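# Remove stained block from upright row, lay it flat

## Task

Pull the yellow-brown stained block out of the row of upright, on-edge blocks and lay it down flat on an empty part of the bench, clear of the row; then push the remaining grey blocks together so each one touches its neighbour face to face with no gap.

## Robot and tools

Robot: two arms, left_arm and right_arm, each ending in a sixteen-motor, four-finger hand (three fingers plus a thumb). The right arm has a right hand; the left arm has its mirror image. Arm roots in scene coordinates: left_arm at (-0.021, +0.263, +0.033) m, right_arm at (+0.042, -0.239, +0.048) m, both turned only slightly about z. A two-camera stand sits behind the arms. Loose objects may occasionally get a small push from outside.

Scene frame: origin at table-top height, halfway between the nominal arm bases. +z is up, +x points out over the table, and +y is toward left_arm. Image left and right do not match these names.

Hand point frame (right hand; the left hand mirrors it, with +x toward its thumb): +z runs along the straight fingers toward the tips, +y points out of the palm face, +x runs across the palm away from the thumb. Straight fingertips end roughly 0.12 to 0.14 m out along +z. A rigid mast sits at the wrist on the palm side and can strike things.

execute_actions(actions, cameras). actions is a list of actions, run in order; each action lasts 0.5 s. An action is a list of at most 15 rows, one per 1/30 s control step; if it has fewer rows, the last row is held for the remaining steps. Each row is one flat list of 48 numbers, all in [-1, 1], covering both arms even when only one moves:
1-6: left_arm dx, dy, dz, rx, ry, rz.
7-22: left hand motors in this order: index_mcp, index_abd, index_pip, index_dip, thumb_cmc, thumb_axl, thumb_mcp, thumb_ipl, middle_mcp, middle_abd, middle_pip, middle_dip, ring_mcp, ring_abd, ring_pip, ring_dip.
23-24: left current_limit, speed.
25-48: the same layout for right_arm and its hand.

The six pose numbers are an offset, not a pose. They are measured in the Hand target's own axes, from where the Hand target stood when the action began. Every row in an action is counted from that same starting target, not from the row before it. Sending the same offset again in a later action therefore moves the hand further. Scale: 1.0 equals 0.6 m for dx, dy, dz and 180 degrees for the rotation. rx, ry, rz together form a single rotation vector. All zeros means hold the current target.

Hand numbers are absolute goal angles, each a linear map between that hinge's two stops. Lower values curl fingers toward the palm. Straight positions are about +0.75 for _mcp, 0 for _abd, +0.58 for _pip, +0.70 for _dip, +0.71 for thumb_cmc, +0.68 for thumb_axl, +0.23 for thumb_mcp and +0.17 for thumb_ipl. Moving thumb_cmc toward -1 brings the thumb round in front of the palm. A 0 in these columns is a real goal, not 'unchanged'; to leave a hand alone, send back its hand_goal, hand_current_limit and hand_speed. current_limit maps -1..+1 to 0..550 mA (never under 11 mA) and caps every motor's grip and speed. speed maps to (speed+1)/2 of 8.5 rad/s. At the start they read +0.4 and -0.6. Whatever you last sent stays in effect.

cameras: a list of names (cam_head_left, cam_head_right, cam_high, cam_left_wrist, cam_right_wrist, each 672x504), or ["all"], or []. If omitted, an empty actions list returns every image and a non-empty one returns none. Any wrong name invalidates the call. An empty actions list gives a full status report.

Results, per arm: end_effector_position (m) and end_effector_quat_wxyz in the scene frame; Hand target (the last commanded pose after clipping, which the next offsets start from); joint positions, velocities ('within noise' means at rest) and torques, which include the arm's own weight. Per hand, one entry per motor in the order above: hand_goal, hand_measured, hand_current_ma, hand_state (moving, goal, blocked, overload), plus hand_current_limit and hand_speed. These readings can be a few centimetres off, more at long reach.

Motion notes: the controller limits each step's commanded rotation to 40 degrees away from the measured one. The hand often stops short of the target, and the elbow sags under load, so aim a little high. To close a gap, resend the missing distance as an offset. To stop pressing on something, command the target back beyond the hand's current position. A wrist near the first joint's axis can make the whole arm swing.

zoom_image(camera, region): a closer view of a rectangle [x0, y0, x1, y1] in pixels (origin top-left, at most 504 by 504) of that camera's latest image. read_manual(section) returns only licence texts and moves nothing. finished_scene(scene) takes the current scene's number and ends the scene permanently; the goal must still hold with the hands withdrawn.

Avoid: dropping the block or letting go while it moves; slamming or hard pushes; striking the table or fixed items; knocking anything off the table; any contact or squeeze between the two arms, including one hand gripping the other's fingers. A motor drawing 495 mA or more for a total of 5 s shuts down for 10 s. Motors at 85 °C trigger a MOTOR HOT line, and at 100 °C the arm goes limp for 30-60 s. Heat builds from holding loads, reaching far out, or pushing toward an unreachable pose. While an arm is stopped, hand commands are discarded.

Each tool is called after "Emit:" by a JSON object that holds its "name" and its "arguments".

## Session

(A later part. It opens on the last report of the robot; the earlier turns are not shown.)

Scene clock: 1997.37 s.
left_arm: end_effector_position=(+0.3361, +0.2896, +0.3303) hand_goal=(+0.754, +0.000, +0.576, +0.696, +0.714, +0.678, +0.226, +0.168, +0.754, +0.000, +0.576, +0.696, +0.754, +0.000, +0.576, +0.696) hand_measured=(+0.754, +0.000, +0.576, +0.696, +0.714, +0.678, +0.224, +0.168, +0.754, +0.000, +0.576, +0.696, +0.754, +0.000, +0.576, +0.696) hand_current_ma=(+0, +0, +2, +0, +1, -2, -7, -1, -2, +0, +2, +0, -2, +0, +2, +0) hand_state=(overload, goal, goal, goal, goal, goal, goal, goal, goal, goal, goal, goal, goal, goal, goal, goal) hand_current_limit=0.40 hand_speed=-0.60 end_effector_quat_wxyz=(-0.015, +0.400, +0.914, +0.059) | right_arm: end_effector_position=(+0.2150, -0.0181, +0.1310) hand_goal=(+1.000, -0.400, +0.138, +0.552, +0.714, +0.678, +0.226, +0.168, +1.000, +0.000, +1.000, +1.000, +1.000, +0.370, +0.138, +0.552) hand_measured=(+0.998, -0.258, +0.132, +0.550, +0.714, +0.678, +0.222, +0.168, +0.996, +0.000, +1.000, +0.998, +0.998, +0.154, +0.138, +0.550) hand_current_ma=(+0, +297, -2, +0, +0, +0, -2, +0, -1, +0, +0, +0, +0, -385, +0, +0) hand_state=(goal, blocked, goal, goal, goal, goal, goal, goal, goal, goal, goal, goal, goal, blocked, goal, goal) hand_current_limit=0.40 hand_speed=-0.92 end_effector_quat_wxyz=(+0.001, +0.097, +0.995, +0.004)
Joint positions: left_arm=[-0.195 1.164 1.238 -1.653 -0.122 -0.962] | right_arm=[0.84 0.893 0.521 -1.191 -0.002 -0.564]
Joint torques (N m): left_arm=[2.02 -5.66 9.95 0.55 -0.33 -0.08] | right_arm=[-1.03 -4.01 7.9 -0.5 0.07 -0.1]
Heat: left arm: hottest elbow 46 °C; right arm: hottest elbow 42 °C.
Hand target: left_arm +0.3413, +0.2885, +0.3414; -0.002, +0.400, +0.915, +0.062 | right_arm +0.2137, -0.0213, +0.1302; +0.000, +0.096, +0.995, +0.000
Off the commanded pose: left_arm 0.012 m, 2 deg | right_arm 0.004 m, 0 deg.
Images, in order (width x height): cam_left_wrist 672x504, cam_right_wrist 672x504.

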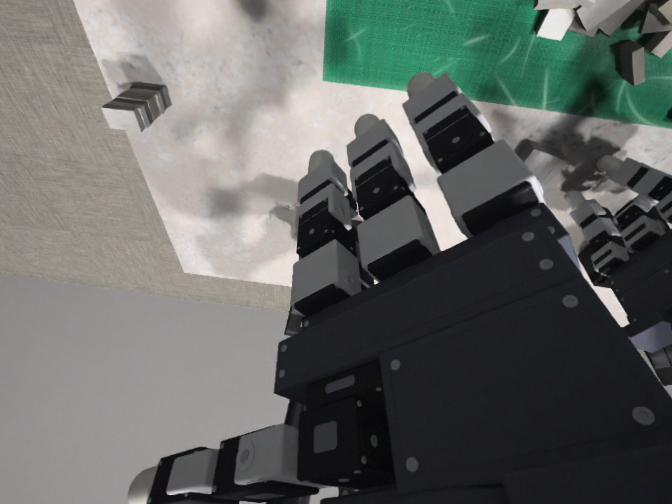

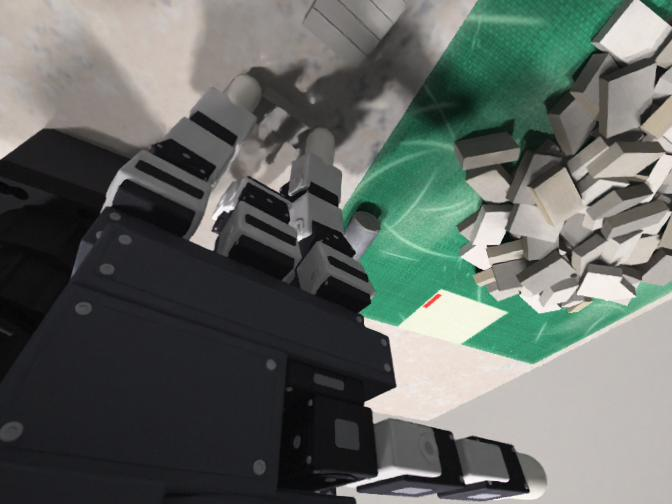

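Emit:
{"name": "execute_actions", "arguments": {"actions": [[[0,0,0,0,0,0,0.754,0,0.576,0.696,0.714,0.678,0.226,0.168,0.754,0,0.576,0.696,0.754,0,0.576,0.696,0.4,-0.6,0,0,0,0,0,0,1,-0.46,-0.08,0.478,0.714,0.678,0.226,0.168,1,0,1,1,1,0.42,-0.08,0.478,0.4,-0.92]],[[0,0,0,0,0,0,0.754,0,0.576,0.696,0.714,0.678,0.226,0.168,0.754,0,0.576,0.696,0.754,0,0.576,0.696,0.4,-0.6,0,0,0,0,0,0,1,-0.46,-0.08,0.478,0.714,0.678,0.226,0.168,1,0,1,1,1,0.42,-0.08,0.478,0.4,-0.92]]], "cameras": ["cam_right_wrist","cam_left_wrist"]}}

Emit:
{"name": "zoom_image", "arguments": {"camera": "cam_right_wrist", "region": [200, 30, 360, 150]}}

Emit:
{"name": "zoom_image", "arguments": {"camera": "cam_left_wrist", "region": [510, 120, 630, 220]}}

Scene clock: 2009.23 s.
left_arm: end_effector_position=(+0.3361, +0.2896, +0.3303) hand_goal=(+0.754, +0.000, +0.576, +0.696, +0.714, +0.678, +0.226, +0.168, +0.754, +0.000, +0.576, +0.696, +0.754, +0.000, +0.576, +0.696) hand_measured=(+0.754, +0.000, +0.576, +0.696, +0.714, +0.678, +0.224, +0.168, +0.754, +0.000, +0.576, +0.696, +0.754, +0.000, +0.576, +0.696) hand_current_ma=(+0, +0, +2, +0, +1, -2, -7, -1, -2, +0, +2, +0, -2, +0, +2, +0) hand_state=(overload, goal, goal, goal, goal, goal, goal, goal, goal, goal, goal, goal, goal, goal, goal, goal) hand_current_limit=0.40 hand_speed=-0.60 end_effector_quat_wxyz=(-0.015, +0.400, +0.914, +0.059) | right_arm: end_effector_position=(+0.2150, -0.0181, +0.1310) hand_goal=(+1.000, -0.460, -0.080, +0.478, +0.714, +0.678, +0.226, +0.168, +1.000, +0.000, +1.000, +1.000, +1.000, +0.420, -0.080, +0.478) hand_measured=(+0.998, -0.340, -0.098, +0.470, +0.714, +0.678, +0.222, +0.168, +0.996, +0.000, +1.000, +0.998, +1.000, +0.200, -0.084, +0.478) hand_current_ma=(+0, +226, -11, -3, +0, +0, -2, +0, -1, +0, +0, +0, +0, -385, -1, +0) hand_state=(goal, blocked, goal, goal, goal, goal, goal, goal, goal, goal, goal, goal, goal, blocked, goal, goal) hand_current_limit=0.40 hand_speed=-0.92 end_effector_quat_wxyz=(+0.001, +0.097, +0.995, +0.004)
Joint positions: left_arm=[-0.195 1.164 1.238 -1.653 -0.122 -0.962] | right_arm=[0.84 0.893 0.521 -1.191 -0.002 -0.564]
Joint torques (N m): left_arm=[2.08 -5.71 9.96 0.55 -0.33 -0.08] | right_arm=[-1.03 -4.19 7.95 -0.47 0.07 -0.09]
Heat: left arm: hottest elbow 46 °C; right arm: hottest elbow 42 °C.
Hand target: left_arm +0.3413, +0.2885, +0.3414; -0.002, +0.400, +0.915, +0.062 | right_arm +0.2137, -0.0213, +0.1302; +0.000, +0.096, +0.995, +0.000
Off the commanded pose: left_arm 0.012 m, 2 deg | right_arm 0.004 m, 0 deg.
Images, in order (width x height): cam_left_wrist 672x504, cam_right_wrist 672x504.

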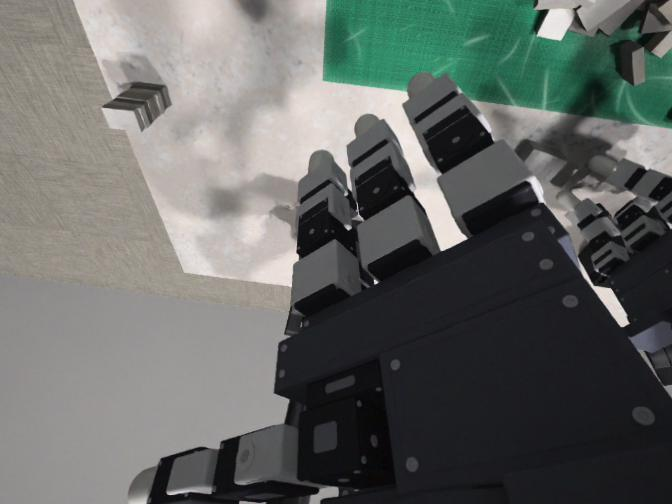

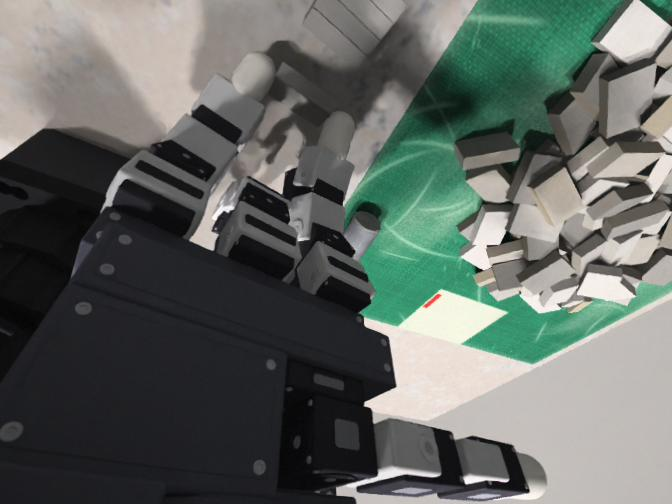

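Scaled by 3.150 from the camera's 672x504 image, which has a finer 960x720 frame.

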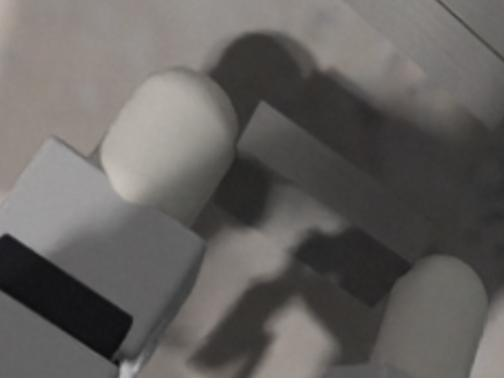

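Scaled by 4.200 from the camera's 672x504 image, which has a finer 960x720 frame.

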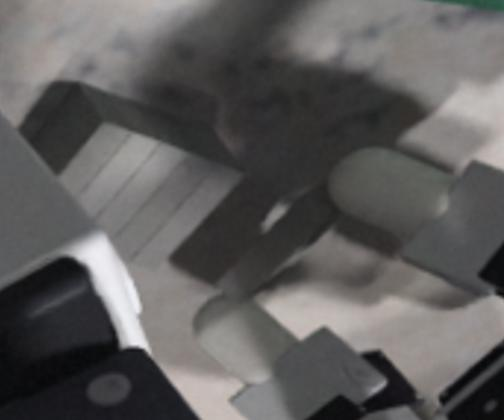

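Emit:
{"name": "execute_actions", "arguments": {"actions": [[[0,0,0,0,0,0,0.754,0,0.576,0.696,0.714,0.678,0.226,0.168,0.754,0,0.576,0.696,0.754,0,0.576,0.696,0.4,-0.6,0,-0.012,-0.004,0,0,0,1,-0.46,-0.08,0.478,0.714,0.678,0.226,0.168,1,0,1,1,1,0.42,-0.08,0.478,0.4,-0.92],[0,0,0,0,0,0,0.754,0,0.576,0.696,0.714,0.678,0.226,0.168,0.754,0,0.576,0.696,0.754,0,0.576,0.696,0.4,-0.6,0,-0.025,-0.008,0,0,0,1,-0.46,-0.08,0.478,0.714,0.678,0.226,0.168,1,0,1,1,1,0.42,-0.08,0.478,0.4,-0.92]],[[0,0,0,0,0,0,0.754,0,0.576,0.696,0.714,0.678,0.226,0.168,0.754,0,0.576,0.696,0.754,0,0.576,0.696,0.4,-0.6,0,0,0,0,0,0,1,-0.5,-0.2,0.42,0.714,0.678,0.226,0.168,1,0,1,1,1,0.45,-0.2,0.42,0.4,-0.93]],[[0,0,0,0,0,0,0.754,0,0.576,0.696,0.714,0.678,0.226,0.168,0.754,0,0.576,0.696,0.754,0,0.576,0.696,0.4,-0.6,0,0,0,0,0,0,1,-0.52,-0.3,0.33,0.714,0.678,0.226,0.168,1,0,1,1,1,0.47,-0.3,0.33,0.4,-0.93]]], "cameras": ["cam_right_wrist","cam_left_wrist"]}}

Emit:
{"name": "zoom_image", "arguments": {"camera": "cam_right_wrist", "region": [200, 10, 360, 130]}}

Emit:
{"name": "zoom_image", "arguments": {"camera": "cam_left_wrist", "region": [510, 120, 630, 220]}}

Scene clock: 2031.97 s.
left_arm: end_effector_position=(+0.3361, +0.2896, +0.3303) hand_goal=(+0.754, +0.000, +0.576, +0.696, +0.714, +0.678, +0.226, +0.168, +0.754, +0.000, +0.576, +0.696, +0.754, +0.000, +0.576, +0.696) hand_measured=(+0.754, +0.000, +0.576, +0.696, +0.714, +0.678, +0.224, +0.168, +0.754, +0.000, +0.576, +0.696, +0.754, +0.000, +0.576, +0.696) hand_current_ma=(+0, +0, +2, +0, +1, -2, -7, -1, -2, +0, +2, +0, -2, +0, +2, +0) hand_state=(overload, goal, goal, goal, goal, goal, goal, goal, goal, goal, goal, goal, goal, goal, goal, goal) hand_current_limit=0.40 hand_speed=-0.60 end_effector_quat_wxyz=(-0.015, +0.400, +0.914, +0.059) | right_arm: end_effector_position=(+0.2124, -0.0335, +0.1349) hand_goal=(+1.000, -0.520, -0.300, +0.330, +0.714, +0.678, +0.226, +0.168, +1.000, +0.000, +1.000, +1.000, +1.000, +0.470, -0.300, +0.330) hand_measured=(+0.998, -0.480, -0.310, +0.326, +0.714, +0.678, +0.222, +0.168, +0.996, +0.000, +1.000, +0.998, +1.000, +0.420, -0.306, +0.328) hand_current_ma=(+0, +35, -4, -1, +0, +0, -2, +0, -1, +0, +0, +0, +0, -52, -1, +0) hand_state=(goal, blocked, goal, goal, goal, goal, goal, goal, goal, goal, goal, goal, goal, blocked, goal, goal) hand_current_limit=0.40 hand_speed=-0.93 end_effector_quat_wxyz=(+0.002, +0.098, +0.995, +0.003)
Joint positions: left_arm=[-0.195 1.164 1.238 -1.653 -0.122 -0.962] | right_arm=[0.794 0.84 0.508 -1.233 -0.001 -0.609]
Joint torques (N m): left_arm=[2.02 -5.77 9.95 0.54 -0.33 -0.08] | right_arm=[-1.03 -3.43 8.23 -0.51 0 -0.1]
Heat: left arm: hottest elbow 46 °C; right arm: hottest elbow 42 °C.
Hand target: left_arm +0.3413, +0.2885, +0.3414; -0.002, +0.400, +0.915, +0.062 | right_arm +0.2109, -0.0359, +0.1352; +0.000, +0.096, +0.995, +0.001
Off the commanded pose: left_arm 0.012 m, 2 deg | right_arm 0.003 m, 0 deg.
Images, in order (width x height): cam_left_wrist 672x504, cam_right_wrist 672x504.

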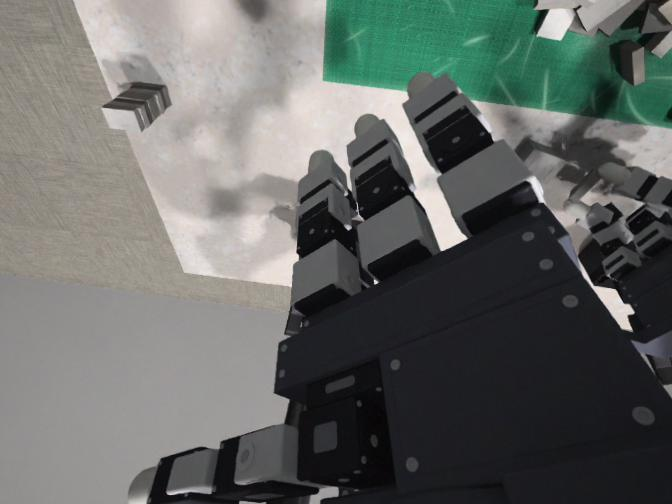

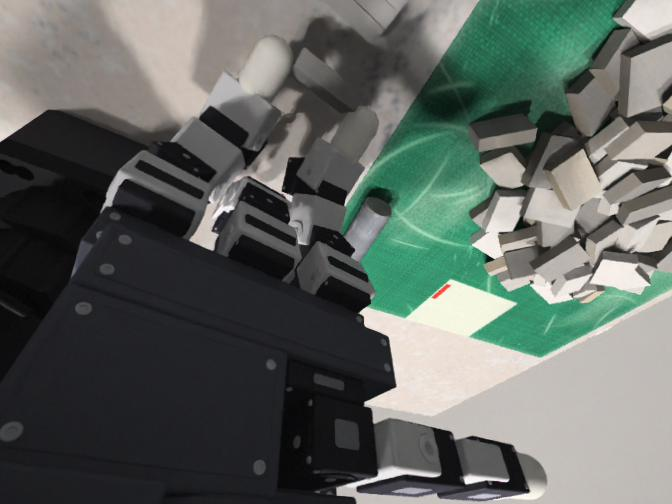

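Scaled by 3.150 from the camera's 672x504 image, which has a finer 960x720 frame.

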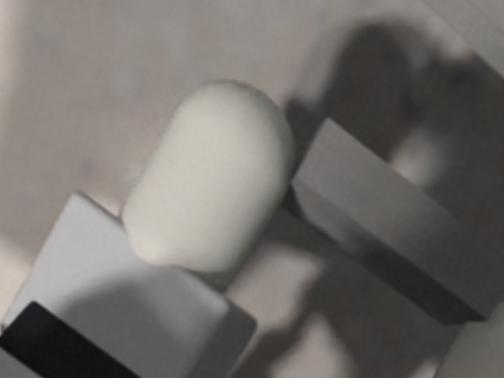

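Scaled by 4.200 from the camera's 672x504 image, which has a finer 960x720 frame.

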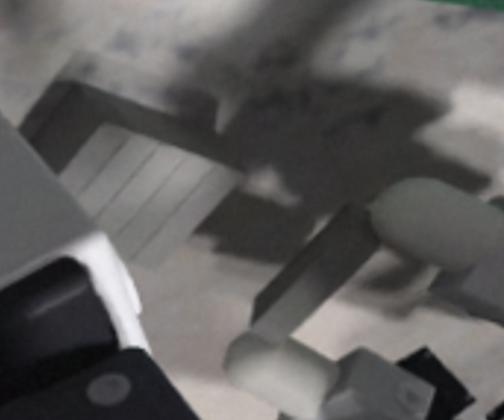

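Emit:
{"name": "zoom_image", "arguments": {"camera": "cam_right_wrist", "region": [285, 40, 365, 120]}}

Emit:
{"name": "zoom_image", "arguments": {"camera": "cam_left_wrist", "region": [560, 155, 620, 205]}}

Scaled by 6.300 from the camera's 672x504 image, which has a finer 960x720 frame.

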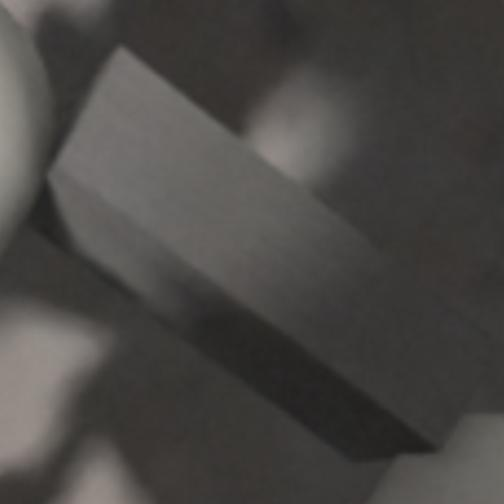

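Scaled by 8.400 from the camera's 672x504 image, which has a finer 960x720 frame.

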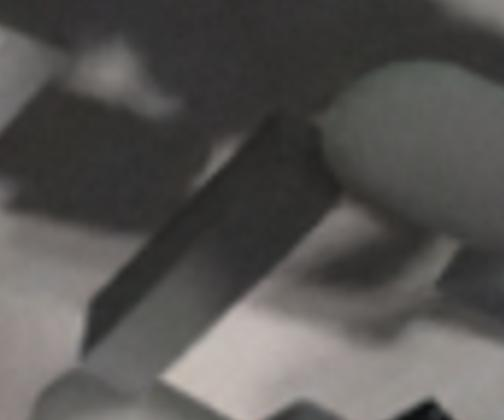

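Emit:
{"name": "execute_actions", "arguments": {"actions": [[[0,0,0,0,0,0,0.754,0,0.576,0.696,0.714,0.678,0.226,0.168,0.754,0,0.576,0.696,0.754,0,0.576,0.696,0.4,-0.6,0,0,0.012,0,0,0,1,-0.57,-0.3,0.33,0.714,0.678,0.226,0.168,1,0,1,1,1,0.51,-0.3,0.33,0.4,-0.93],[0,0,0,0,0,0,0.754,0,0.576,0.696,0.714,0.678,0.226,0.168,0.754,0,0.576,0.696,0.754,0,0.576,0.696,0.4,-0.6,0,0,0.024,0,0,0,1,-0.57,-0.3,0.33,0.714,0.678,0.226,0.168,1,0,1,1,1,0.51,-0.3,0.33,0.4,-0.93]],[[0,0,0,0,0,0,0.754,0,0.576,0.696,0.714,0.678,0.226,0.168,0.754,0,0.576,0.696,0.754,0,0.576,0.696,0.4,-0.6,0,0,0.01,0,0,0,1,-0.57,-0.3,0.33,0.714,0.678,0.226,0.168,1,0,1,1,1,0.51,-0.3,0.33,0.4,-0.93],[0,0,0,0,0,0,0.754,0,0.576,0.696,0.714,0.678,0.226,0.168,0.754,0,0.576,0.696,0.754,0,0.576,0.696,0.4,-0.6,0,0,0.02,0,0,0,1,-0.57,-0.3,0.33,0.714,0.678,0.226,0.168,1,0,1,1,1,0.51,-0.3,0.33,0.4,-0.93]]], "cameras": ["cam_right_wrist","cam_left_wrist"]}}

Emit:
{"name": "zoom_image", "arguments": {"camera": "cam_right_wrist", "region": [270, 20, 370, 120]}}

Emit:
{"name": "zoom_image", "arguments": {"camera": "cam_left_wrist", "region": [550, 140, 630, 205]}}

Scene clock: 2122.20 s.
left_arm: end_effector_position=(+0.3361, +0.2896, +0.3303) hand_goal=(+0.754, +0.000, +0.576, +0.696, +0.714, +0.678, +0.226, +0.168, +0.754, +0.000, +0.576, +0.696, +0.754, +0.000, +0.576, +0.696) hand_measured=(+0.754, +0.000, +0.576, +0.696, +0.714, +0.678, +0.224, +0.168, +0.754, +0.000, +0.576, +0.696, +0.754, +0.000, +0.576, +0.696) hand_current_ma=(+0, +0, +2, +0, +1, -2, -7, -1, -2, +0, +2, +0, -2, +0, +2, +0) hand_state=(overload, goal, goal, goal, goal, goal, goal, goal, goal, goal, goal, goal, goal, goal, goal, goal) hand_current_limit=0.40 hand_speed=-0.60 end_effector_quat_wxyz=(-0.015, +0.400, +0.914, +0.059) | right_arm: end_effector_position=(+0.2087, -0.0371, +0.1097) hand_goal=(+1.000, -0.570, -0.300, +0.330, +0.714, +0.678, +0.226, +0.168, +1.000, +0.000, +1.000, +1.000, +1.000, +0.510, -0.300, +0.330) hand_measured=(+1.000, -0.514, -0.322, +0.320, +0.714, +0.678, +0.222, +0.168, +0.996, +0.000, +1.000, +0.998, +1.000, +0.440, -0.316, +0.322) hand_current_ma=(+0, +59, -16, -4, +0, +0, -2, +0, -1, +0, +0, +0, +0, -87, -9, -3) hand_state=(goal, blocked, blocked, goal, goal, goal, goal, goal, goal, goal, goal, goal, goal, blocked, goal, goal) hand_current_limit=0.40 hand_speed=-0.93 end_effector_quat_wxyz=(-0.002, +0.098, +0.995, -0.001)
Joint positions: left_arm=[-0.195 1.164 1.238 -1.653 -0.122 -0.962] | right_arm=[0.794 0.867 0.452 -1.16 -0.001 -0.609]
Joint torques (N m): left_arm=[2.02 -5.66 9.92 0.53 -0.33 -0.08] | right_arm=[-0.85 -2.43 7.91 0.31 0 -0.09]
Heat: left arm: hottest elbow 47 °C; right arm: hottest elbow 44 °C.
Hand target: left_arm +0.3413, +0.2885, +0.3414; -0.002, +0.400, +0.915, +0.062 | right_arm +0.2109, -0.0359, +0.1087; +0.000, +0.096, +0.995, +0.000
Off the commanded pose: left_arm 0.012 m, 2 deg | right_arm 0.003 m, 0 deg.
Images, in order (width x height): cam_left_wrist 672x504, cam_right_wrist 672x504.

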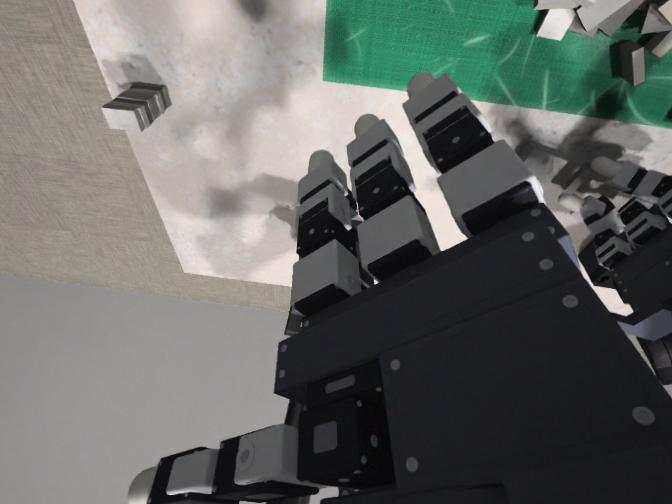

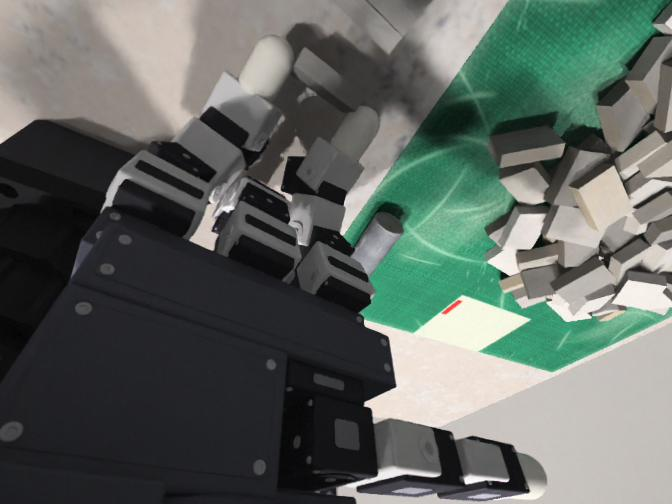

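Scaled by 5.040 from the camera's 672x504 image, which has a finer 960x720 frame.

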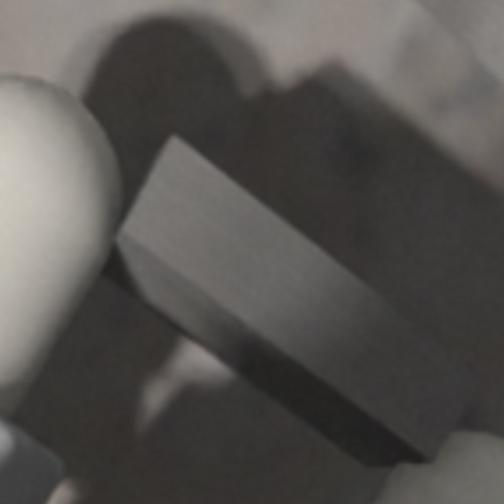

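Scaled by 6.300 from the camera's 672x504 image, which has a finer 960x720 frame.

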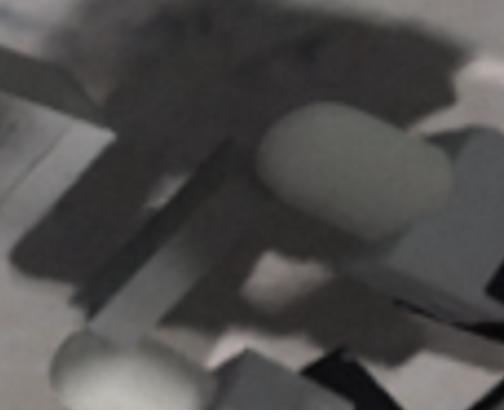

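Emit:
{"name": "execute_actions", "arguments": {"actions": [[[0,0,0,0,0,0,0.754,0,0.576,0.696,0.714,0.678,0.226,0.168,0.754,0,0.576,0.696,0.754,0,0.576,0.696,0.4,-0.6,0,-0.012,0.002,0,0,0,1,-0.59,-0.3,0.33,0.714,0.678,0.226,0.168,1,0,1,1,1,0.53,-0.3,0.33,0.4,-0.93],[0,0,0,0,0,0,0.754,0,0.576,0.696,0.714,0.678,0.226,0.168,0.754,0,0.576,0.696,0.754,0,0.576,0.696,0.4,-0.6,0,-0.023,0.004,0,0,0,1,-0.59,-0.3,0.33,0.714,0.678,0.226,0.168,1,0,1,1,1,0.53,-0.3,0.33,0.4,-0.93]]], "cameras": ["cam_right_wrist","cam_left_wrist"]}}

Emit:
{"name": "zoom_image", "arguments": {"camera": "cam_right_wrist", "region": [270, 20, 370, 120]}}

Emit:
{"name": "zoom_image", "arguments": {"camera": "cam_left_wrist", "region": [550, 140, 630, 205]}}

Scene clock: 2138.07 s.
left_arm: end_effector_position=(+0.3361, +0.2896, +0.3303) hand_goal=(+0.754, +0.000, +0.576, +0.696, +0.714, +0.678, +0.226, +0.168, +0.754, +0.000, +0.576, +0.696, +0.754, +0.000, +0.576, +0.696) hand_measured=(+0.754, +0.000, +0.576, +0.696, +0.714, +0.678, +0.224, +0.168, +0.754, +0.000, +0.576, +0.696, +0.754, +0.000, +0.576, +0.696) hand_current_ma=(+0, +0, +2, +0, +1, -2, -7, -1, -2, +0, +2, +0, -2, +0, +2, +0) hand_state=(overload, goal, goal, goal, goal, goal, goal, goal, goal, goal, goal, goal, goal, goal, goal, goal) hand_current_limit=0.40 hand_speed=-0.60 end_effector_quat_wxyz=(-0.015, +0.400, +0.914, +0.059) | right_arm: end_effector_position=(+0.2078, -0.0492, +0.1038) hand_goal=(+1.000, -0.590, -0.300, +0.330, +0.714, +0.678, +0.226, +0.168, +1.000, +0.000, +1.000, +1.000, +1.000, +0.530, -0.300, +0.330) hand_measured=(+1.000, -0.526, -0.328, +0.318, +0.712, +0.678, +0.222, +0.168, +0.994, +0.000, +1.000, +0.998, +1.000, +0.452, -0.320, +0.320) hand_current_ma=(+0, +75, -23, -6, +0, +0, -2, +0, -1, +0, +0, +0, +0, -106, -13, -4) hand_state=(goal, blocked, blocked, goal, goal, goal, goal, goal, goal, goal, goal, goal, goal, blocked, goal, goal) hand_current_limit=0.40 hand_speed=-0.93 end_effector_quat_wxyz=(-0.003, +0.098, +0.995, -0.003)
Joint positions: left_arm=[-0.195 1.164 1.238 -1.653 -0.122 -0.962] | right_arm=[0.747 0.845 0.426 -1.16 0 -0.655]
Joint torques (N m): left_arm=[2.14 -5.6 9.95 0.54 -0.32 -0.08] | right_arm=[-0.97 -3.43 8.02 -0.29 -0.03 -0.08]
Heat: left arm: hottest elbow 47 °C; right arm: hottest elbow 44 °C.
Hand target: left_arm +0.3413, +0.2885, +0.3414; -0.002, +0.400, +0.915, +0.062 | right_arm +0.2082, -0.0495, +0.1063; +0.000, +0.096, +0.995, +0.000
Off the commanded pose: left_arm 0.012 m, 2 deg | right_arm 0.003 m, 1 deg.
Images, in order (width x height): cam_left_wrist 672x504, cam_right_wrist 672x504.

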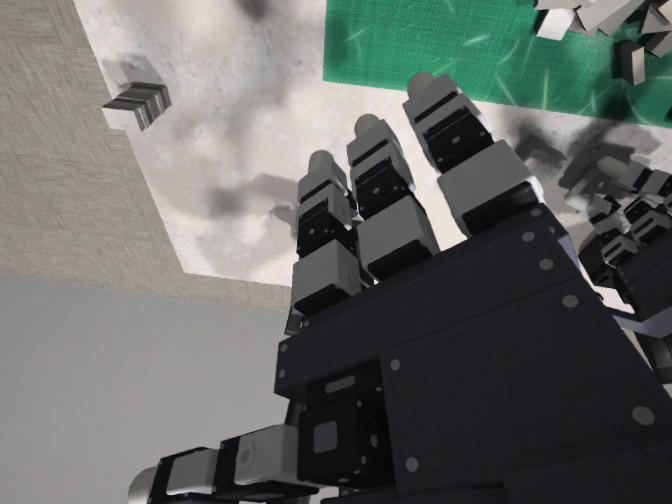

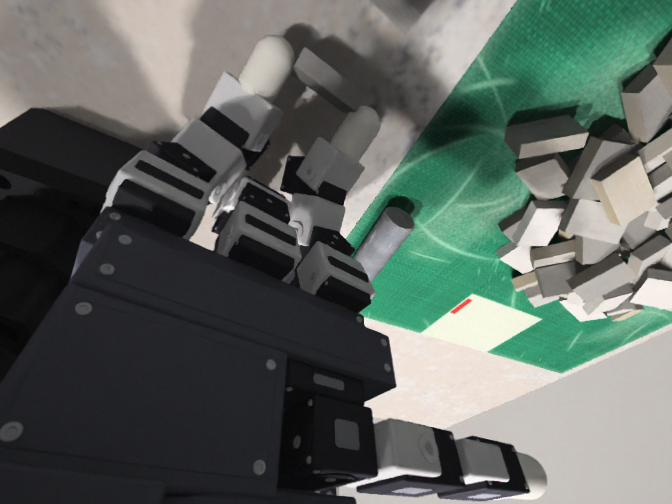

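Scaled by 5.040 from the camera's 672x504 image, which has a finer 960x720 frame.

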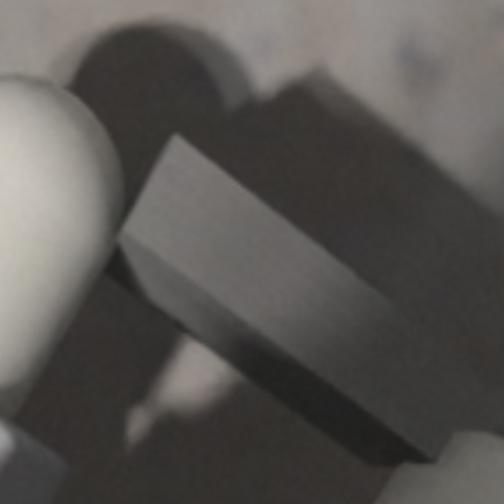

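Scaled by 6.300 from the camera's 672x504 image, which has a finer 960x720 frame.

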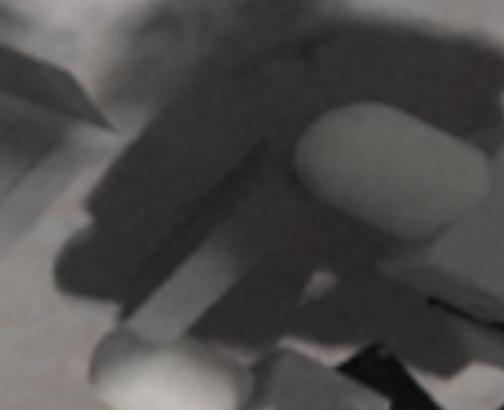

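Emit:
{"name": "execute_actions", "arguments": {"actions": [[[0,0,0,0,0,0,0.754,0,0.576,0.696,0.714,0.678,0.226,0.168,0.754,0,0.576,0.696,0.754,0,0.576,0.696,0.4,-0.6,0,-0.006,0.006,0,0,0,1,-0.59,-0.3,0.33,0.714,0.678,0.226,0.168,1,0,1,1,1,0.53,-0.3,0.33,0.4,-0.93],[0,0,0,0,0,0,0.754,0,0.576,0.696,0.714,0.678,0.226,0.168,0.754,0,0.576,0.696,0.754,0,0.576,0.696,0.4,-0.6,0,-0.013,0.013,0,0,0,1,-0.59,-0.3,0.33,0.714,0.678,0.226,0.168,1,0,1,1,1,0.53,-0.3,0.33,0.4,-0.93]]], "cameras": ["cam_right_wrist","cam_left_wrist"]}}

Emit:
{"name": "zoom_image", "arguments": {"camera": "cam_right_wrist", "region": [270, 20, 370, 120]}}

Emit:
{"name": "zoom_image", "arguments": {"camera": "cam_left_wrist", "region": [550, 140, 630, 205]}}

Scene clock: 2151.17 s.
left_arm: end_effector_position=(+0.3361, +0.2896, +0.3303) hand_goal=(+0.754, +0.000, +0.576, +0.696, +0.714, +0.678, +0.226, +0.168, +0.754, +0.000, +0.576, +0.696, +0.754, +0.000, +0.576, +0.696) hand_measured=(+0.754, +0.000, +0.576, +0.696, +0.714, +0.678, +0.224, +0.168, +0.754, +0.000, +0.576, +0.696, +0.754, +0.000, +0.576, +0.696) hand_current_ma=(+0, +0, +2, +0, +1, -2, -7, -1, -2, +0, +2, +0, -2, +0, +2, +0) hand_state=(overload, goal, goal, goal, goal, goal, goal, goal, goal, goal, goal, goal, goal, goal, goal, goal) hand_current_limit=0.40 hand_speed=-0.60 end_effector_quat_wxyz=(-0.015, +0.400, +0.914, +0.059) | right_arm: end_effector_position=(+0.2040, -0.0583, +0.0956) hand_goal=(+1.000, -0.590, -0.300, +0.330, +0.714, +0.678, +0.226, +0.168, +1.000, +0.000, +1.000, +1.000, +1.000, +0.530, -0.300, +0.330) hand_measured=(+1.000, -0.530, -0.330, +0.316, +0.712, +0.678, +0.222, +0.168, +0.994, +0.000, +1.000, +0.998, +1.000, +0.462, -0.324, +0.316) hand_current_ma=(+0, +70, -27, -7, +0, +0, -2, +0, -1, +0, +0, +0, +0, -84, -19, -7) hand_state=(goal, blocked, blocked, goal, goal, goal, goal, goal, goal, goal, goal, goal, goal, blocked, blocked, goal) hand_current_limit=0.40 hand_speed=-0.93 end_effector_quat_wxyz=(-0.007, +0.098, +0.995, -0.007)
Joint positions: left_arm=[-0.195 1.164 1.238 -1.653 -0.122 -0.962] | right_arm=[0.719 0.834 0.401 -1.157 0 -0.685]
Joint torques (N m): left_arm=[2.08 -5.66 9.94 0.51 -0.33 -0.08] | right_arm=[-0.97 -3.43 7.79 0.18 -0.02 -0.11]
Heat: left arm: hottest elbow 47 °C; right arm: hottest elbow 43 °C.
Hand target: left_arm +0.3413, +0.2885, +0.3414; -0.002, +0.400, +0.915, +0.062 | right_arm +0.2067, -0.0571, +0.0984; +0.000, +0.096, +0.995, +0.000
Off the commanded pose: left_arm 0.012 m, 2 deg | right_arm 0.004 m, 1 deg.
Images, in order (width x height): cam_left_wrist 672x504, cam_right_wrist 672x504.

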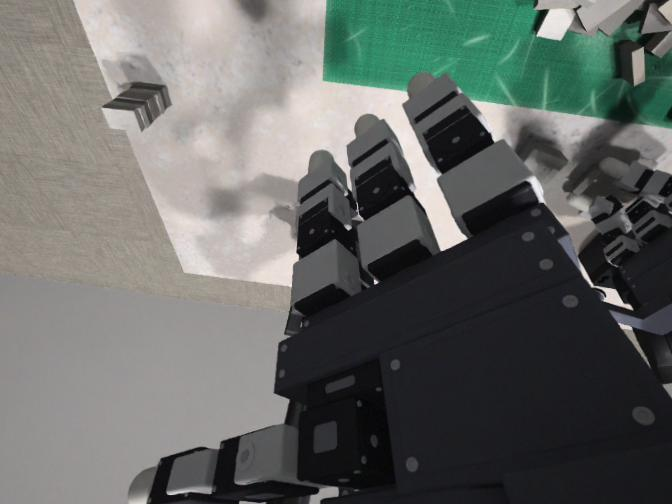

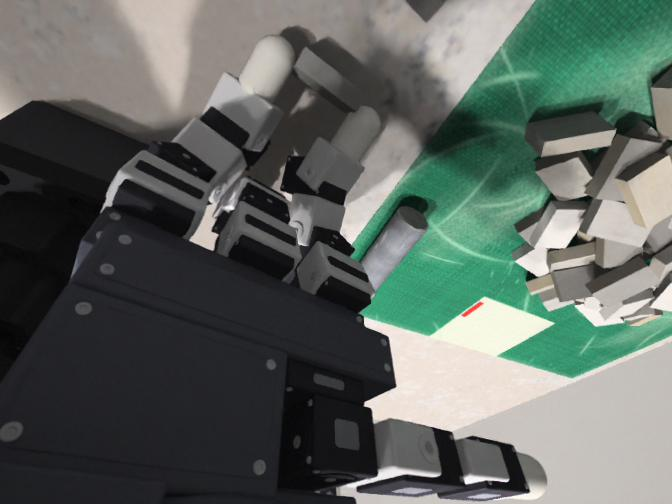

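Scaled by 5.040 from the camera's 672x504 image, which has a finer 960x720 frame.

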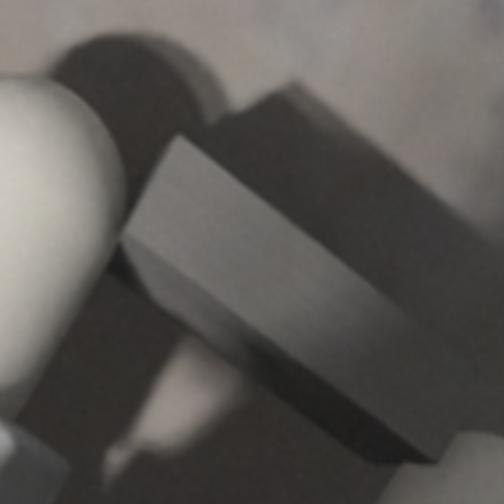

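Scaled by 6.300 from the camera's 672x504 image, which has a finer 960x720 frame.

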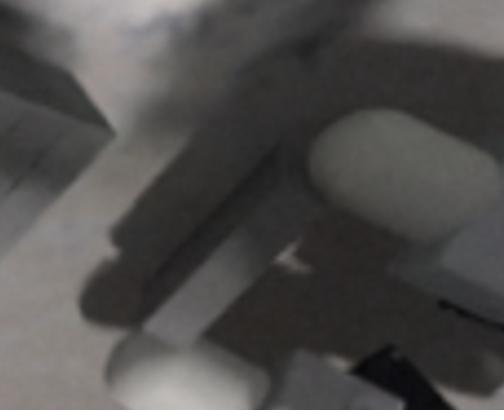

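Emit:
{"name": "zoom_image", "arguments": {"camera": "cam_right_wrist", "region": [220, 10, 400, 150]}}

Emit:
{"name": "zoom_image", "arguments": {"camera": "cam_left_wrist", "region": [510, 120, 650, 230]}}

Scaled by 2.800 from the camera's 672x504 image, which has a finer 960x720 frame.

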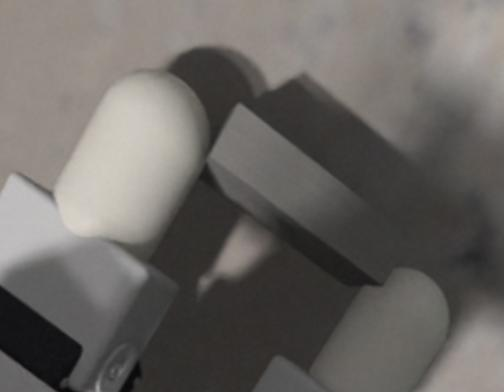

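Scaled by 3.600 from the camera's 672x504 image, which has a finer 960x720 frame.

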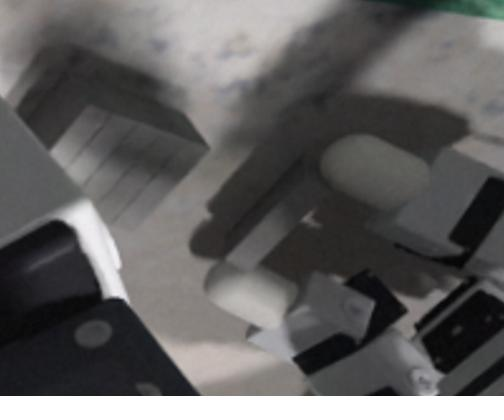

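Emit:
{"name": "execute_actions", "arguments": {"actions": [[[0,0,0,0,0,0,0.754,0,0.576,0.696,0.714,0.678,0.226,0.168,0.754,0,0.576,0.696,0.754,0,0.576,0.696,0.4,-0.6,0,-0.004,0.006,0,0,0,1,-0.59,-0.3,0.33,0.714,0.678,0.226,0.168,1,0,1,1,1,0.53,-0.3,0.33,0.4,-0.93],[0,0,0,0,0,0,0.754,0,0.576,0.696,0.714,0.678,0.226,0.168,0.754,0,0.576,0.696,0.754,0,0.576,0.696,0.4,-0.6,0,-0.02,0.009,0,0,0,1,-0.59,-0.3,0.33,0.714,0.678,0.226,0.168,1,0,1,1,1,0.53,-0.3,0.33,0.4,-0.93]]], "cameras": ["cam_right_wrist","cam_left_wrist"]}}

Emit:
{"name": "zoom_image", "arguments": {"camera": "cam_right_wrist", "region": [220, 10, 400, 150]}}

Emit:
{"name": "zoom_image", "arguments": {"camera": "cam_left_wrist", "region": [550, 140, 630, 205]}}

Scene clock: 2258.07 s.
left_arm: end_effector_position=(+0.3361, +0.2896, +0.3303) hand_goal=(+0.754, +0.000, +0.576, +0.696, +0.714, +0.678, +0.226, +0.168, +0.754, +0.000, +0.576, +0.696, +0.754, +0.000, +0.576, +0.696) hand_measured=(+0.754, +0.000, +0.576, +0.696, +0.714, +0.678, +0.224, +0.168, +0.754, +0.000, +0.576, +0.696, +0.754, +0.000, +0.576, +0.696) hand_current_ma=(+0, +0, +2, +0, +1, -2, -7, -1, -2, +0, +2, +0, -2, +0, +2, +0) hand_state=(overload, goal, goal, goal, goal, goal, goal, goal, goal, goal, goal, goal, goal, goal, goal, goal) hand_current_limit=0.40 hand_speed=-0.60 end_effector_quat_wxyz=(-0.015, +0.400, +0.914, +0.059) | right_arm: end_effector_position=(+0.2036, -0.0679, +0.0930) hand_goal=(+1.000, -0.590, -0.300, +0.330, +0.714, +0.678, +0.226, +0.168, +1.000, +0.000, +1.000, +1.000, +1.000, +0.530, -0.300, +0.330) hand_measured=(+0.996, -0.540, -0.332, +0.316, +0.712, +0.678, +0.222, +0.168, +0.994, +0.000, +1.000, +0.998, +0.998, +0.470, -0.332, +0.310) hand_current_ma=(-1, +50, -29, -8, +0, +0, -2, +0, -2, +0, +0, +0, +0, -69, -29, -12) hand_state=(goal, blocked, blocked, goal, goal, goal, goal, goal, goal, goal, goal, goal, goal, blocked, blocked, goal) hand_current_limit=0.40 hand_speed=-0.93 end_effector_quat_wxyz=(-0.003, +0.097, +0.995, -0.001)
Joint positions: left_arm=[-0.195 1.164 1.238 -1.653 -0.122 -0.962] | right_arm=[0.67 0.8 0.377 -1.154 -0.002 -0.734]
Joint torques (N m): left_arm=[2.02 -5.6 9.94 0.54 -0.33 -0.07] | right_arm=[-1.2 -2.32 7.65 0.03 0.04 -0.11]
Heat: left arm: hottest elbow 47 °C; right arm: hottest elbow 43 °C.
Hand target: left_arm +0.3413, +0.2885, +0.3414; -0.002, +0.400, +0.915, +0.062 | right_arm +0.2044, -0.0690, +0.0930; -0.001, +0.096, +0.995, +0.000
Off the commanded pose: left_arm 0.012 m, 2 deg | right_arm 0.001 m, 0 deg.
Images, in order (width x height): cam_left_wrist 672x504, cam_right_wrist 672x504.

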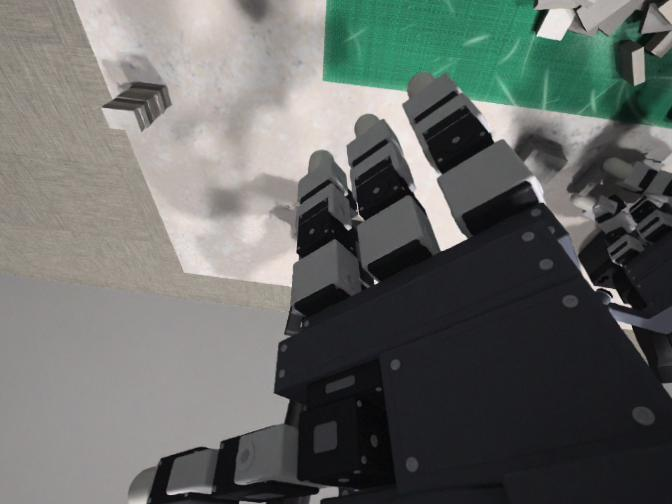

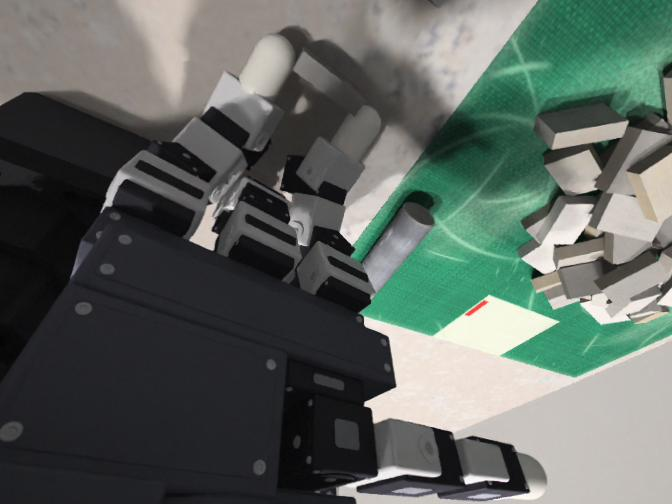

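Scaled by 2.800 from the camera's 672x504 image, which has a finer 960x720 frame.

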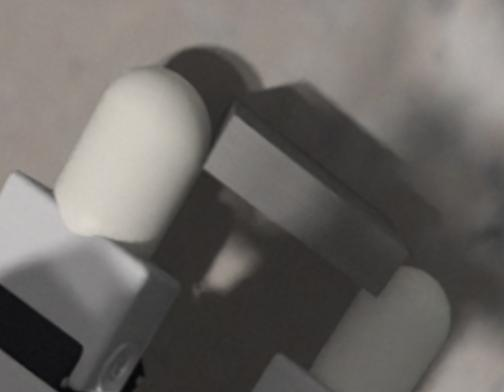

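Scaled by 6.300 from the camera's 672x504 image, which has a finer 960x720 frame.

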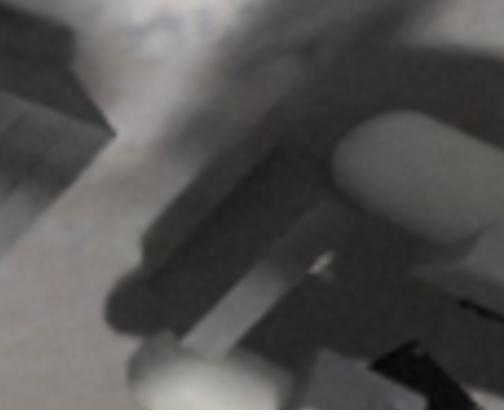

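Emit:
{"name": "execute_actions", "arguments": {"actions": [[[0,0,0,0,0,0,0.754,0,0.576,0.696,0.714,0.678,0.226,0.168,0.754,0,0.576,0.696,0.754,0,0.576,0.696,0.4,-0.6,0,-0.008,0.004,0,0,0,1,-0.6,-0.3,0.33,0.714,0.678,0.226,0.168,1,0,1,1,1,0.54,-0.3,0.33,0.4,-0.93],[0,0,0,0,0,0,0.754,0,0.576,0.696,0.714,0.678,0.226,0.168,0.754,0,0.576,0.696,0.754,0,0.576,0.696,0.4,-0.6,0,-0.016,0.004,0,0,0,1,-0.6,-0.3,0.33,0.714,0.678,0.226,0.168,1,0,1,1,1,0.54,-0.3,0.33,0.4,-0.93]]], "cameras": ["cam_right_wrist","cam_left_wrist"]}}

Emit:
{"name": "zoom_image", "arguments": {"camera": "cam_right_wrist", "region": [220, 10, 400, 150]}}

Emit:
{"name": "zoom_image", "arguments": {"camera": "cam_left_wrist", "region": [550, 140, 630, 205]}}

Scene clock: 2273.13 s.
left_arm: end_effector_position=(+0.3361, +0.2896, +0.3303) hand_goal=(+0.754, +0.000, +0.576, +0.696, +0.714, +0.678, +0.226, +0.168, +0.754, +0.000, +0.576, +0.696, +0.754, +0.000, +0.576, +0.696) hand_measured=(+0.754, +0.000, +0.576, +0.696, +0.714, +0.678, +0.224, +0.168, +0.754, +0.000, +0.576, +0.696, +0.754, +0.000, +0.576, +0.696) hand_current_ma=(+0, +0, +2, +0, +1, -2, -7, -1, -2, +0, +2, +0, -2, +0, +2, +0) hand_state=(overload, goal, goal, goal, goal, goal, goal, goal, goal, goal, goal, goal, goal, goal, goal, goal) hand_current_limit=0.40 hand_speed=-0.60 end_effector_quat_wxyz=(-0.015, +0.400, +0.914, +0.059) | right_arm: end_effector_position=(+0.2051, -0.0752, +0.0926) hand_goal=(+1.000, -0.600, -0.300, +0.330, +0.714, +0.678, +0.226, +0.168, +1.000, +0.000, +1.000, +1.000, +1.000, +0.540, -0.300, +0.330) hand_measured=(+0.996, -0.546, -0.332, +0.316, +0.714, +0.678, +0.222, +0.168, +0.996, -0.004, +1.000, +1.000, +0.998, +0.476, -0.334, +0.310) hand_current_ma=(-1, +58, -30, -8, +0, +0, -2, +0, -1, -1, +0, +0, +0, -75, -32, -13) hand_state=(goal, blocked, blocked, goal, goal, goal, goal, goal, goal, goal, goal, goal, goal, blocked, blocked, goal) hand_current_limit=0.40 hand_speed=-0.93 end_effector_quat_wxyz=(+0.001, +0.099, +0.995, +0.003)
Joint positions: left_arm=[-0.195 1.164 1.238 -1.653 -0.122 -0.962] | right_arm=[0.625 0.775 0.363 -1.154 -0.003 -0.776]
Joint torques (N m): left_arm=[2.14 -5.71 9.98 0.54 -0.32 -0.08] | right_arm=[-1.08 -2.32 7.49 -0.32 0.06 -0.14]
Heat: left arm: hottest elbow 47 °C; right arm: hottest elbow 42 °C.
Hand target: left_arm +0.3413, +0.2885, +0.3414; -0.002, +0.400, +0.915, +0.062 | right_arm +0.2026, -0.0783, +0.0907; +0.000, +0.096, +0.995, +0.001
Off the commanded pose: left_arm 0.012 m, 2 deg | right_arm 0.005 m, 0 deg.
Images, in order (width x height): cam_left_wrist 672x504, cam_right_wrist 672x504.

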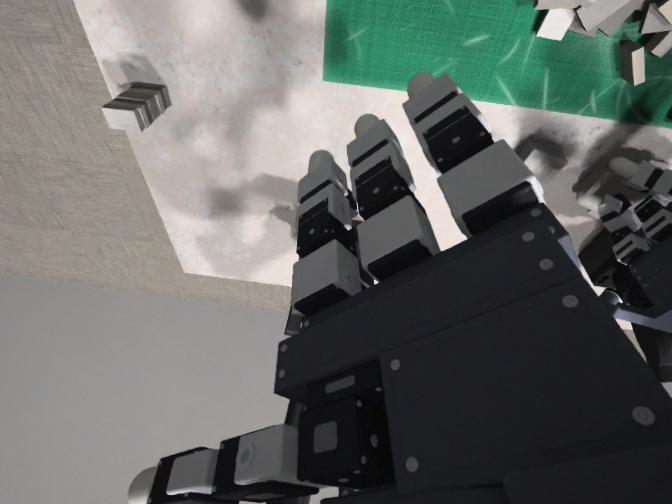

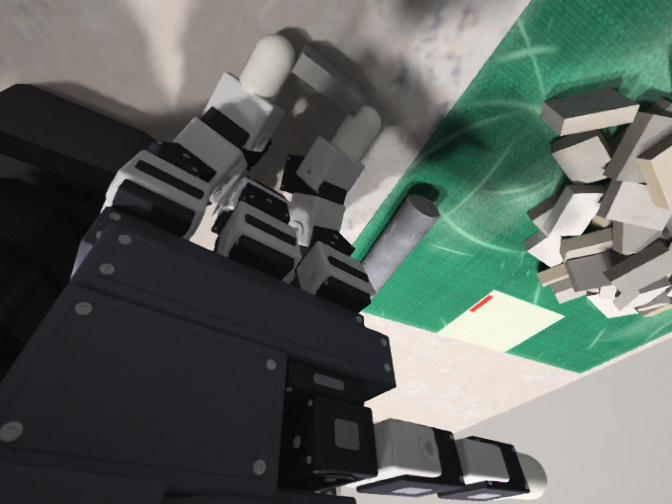

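Scaled by 2.800 from the camera's 672x504 image, which has a finer 960x720 frame.

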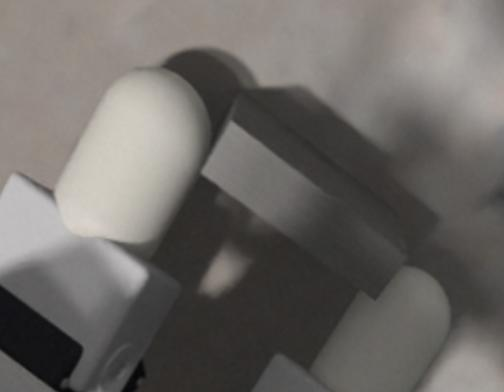

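Scaled by 6.300 from the camera's 672x504 image, which has a finer 960x720 frame.

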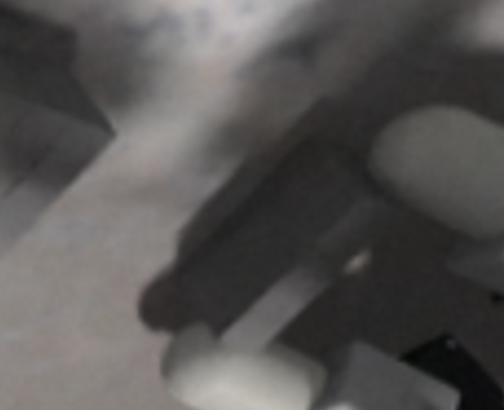

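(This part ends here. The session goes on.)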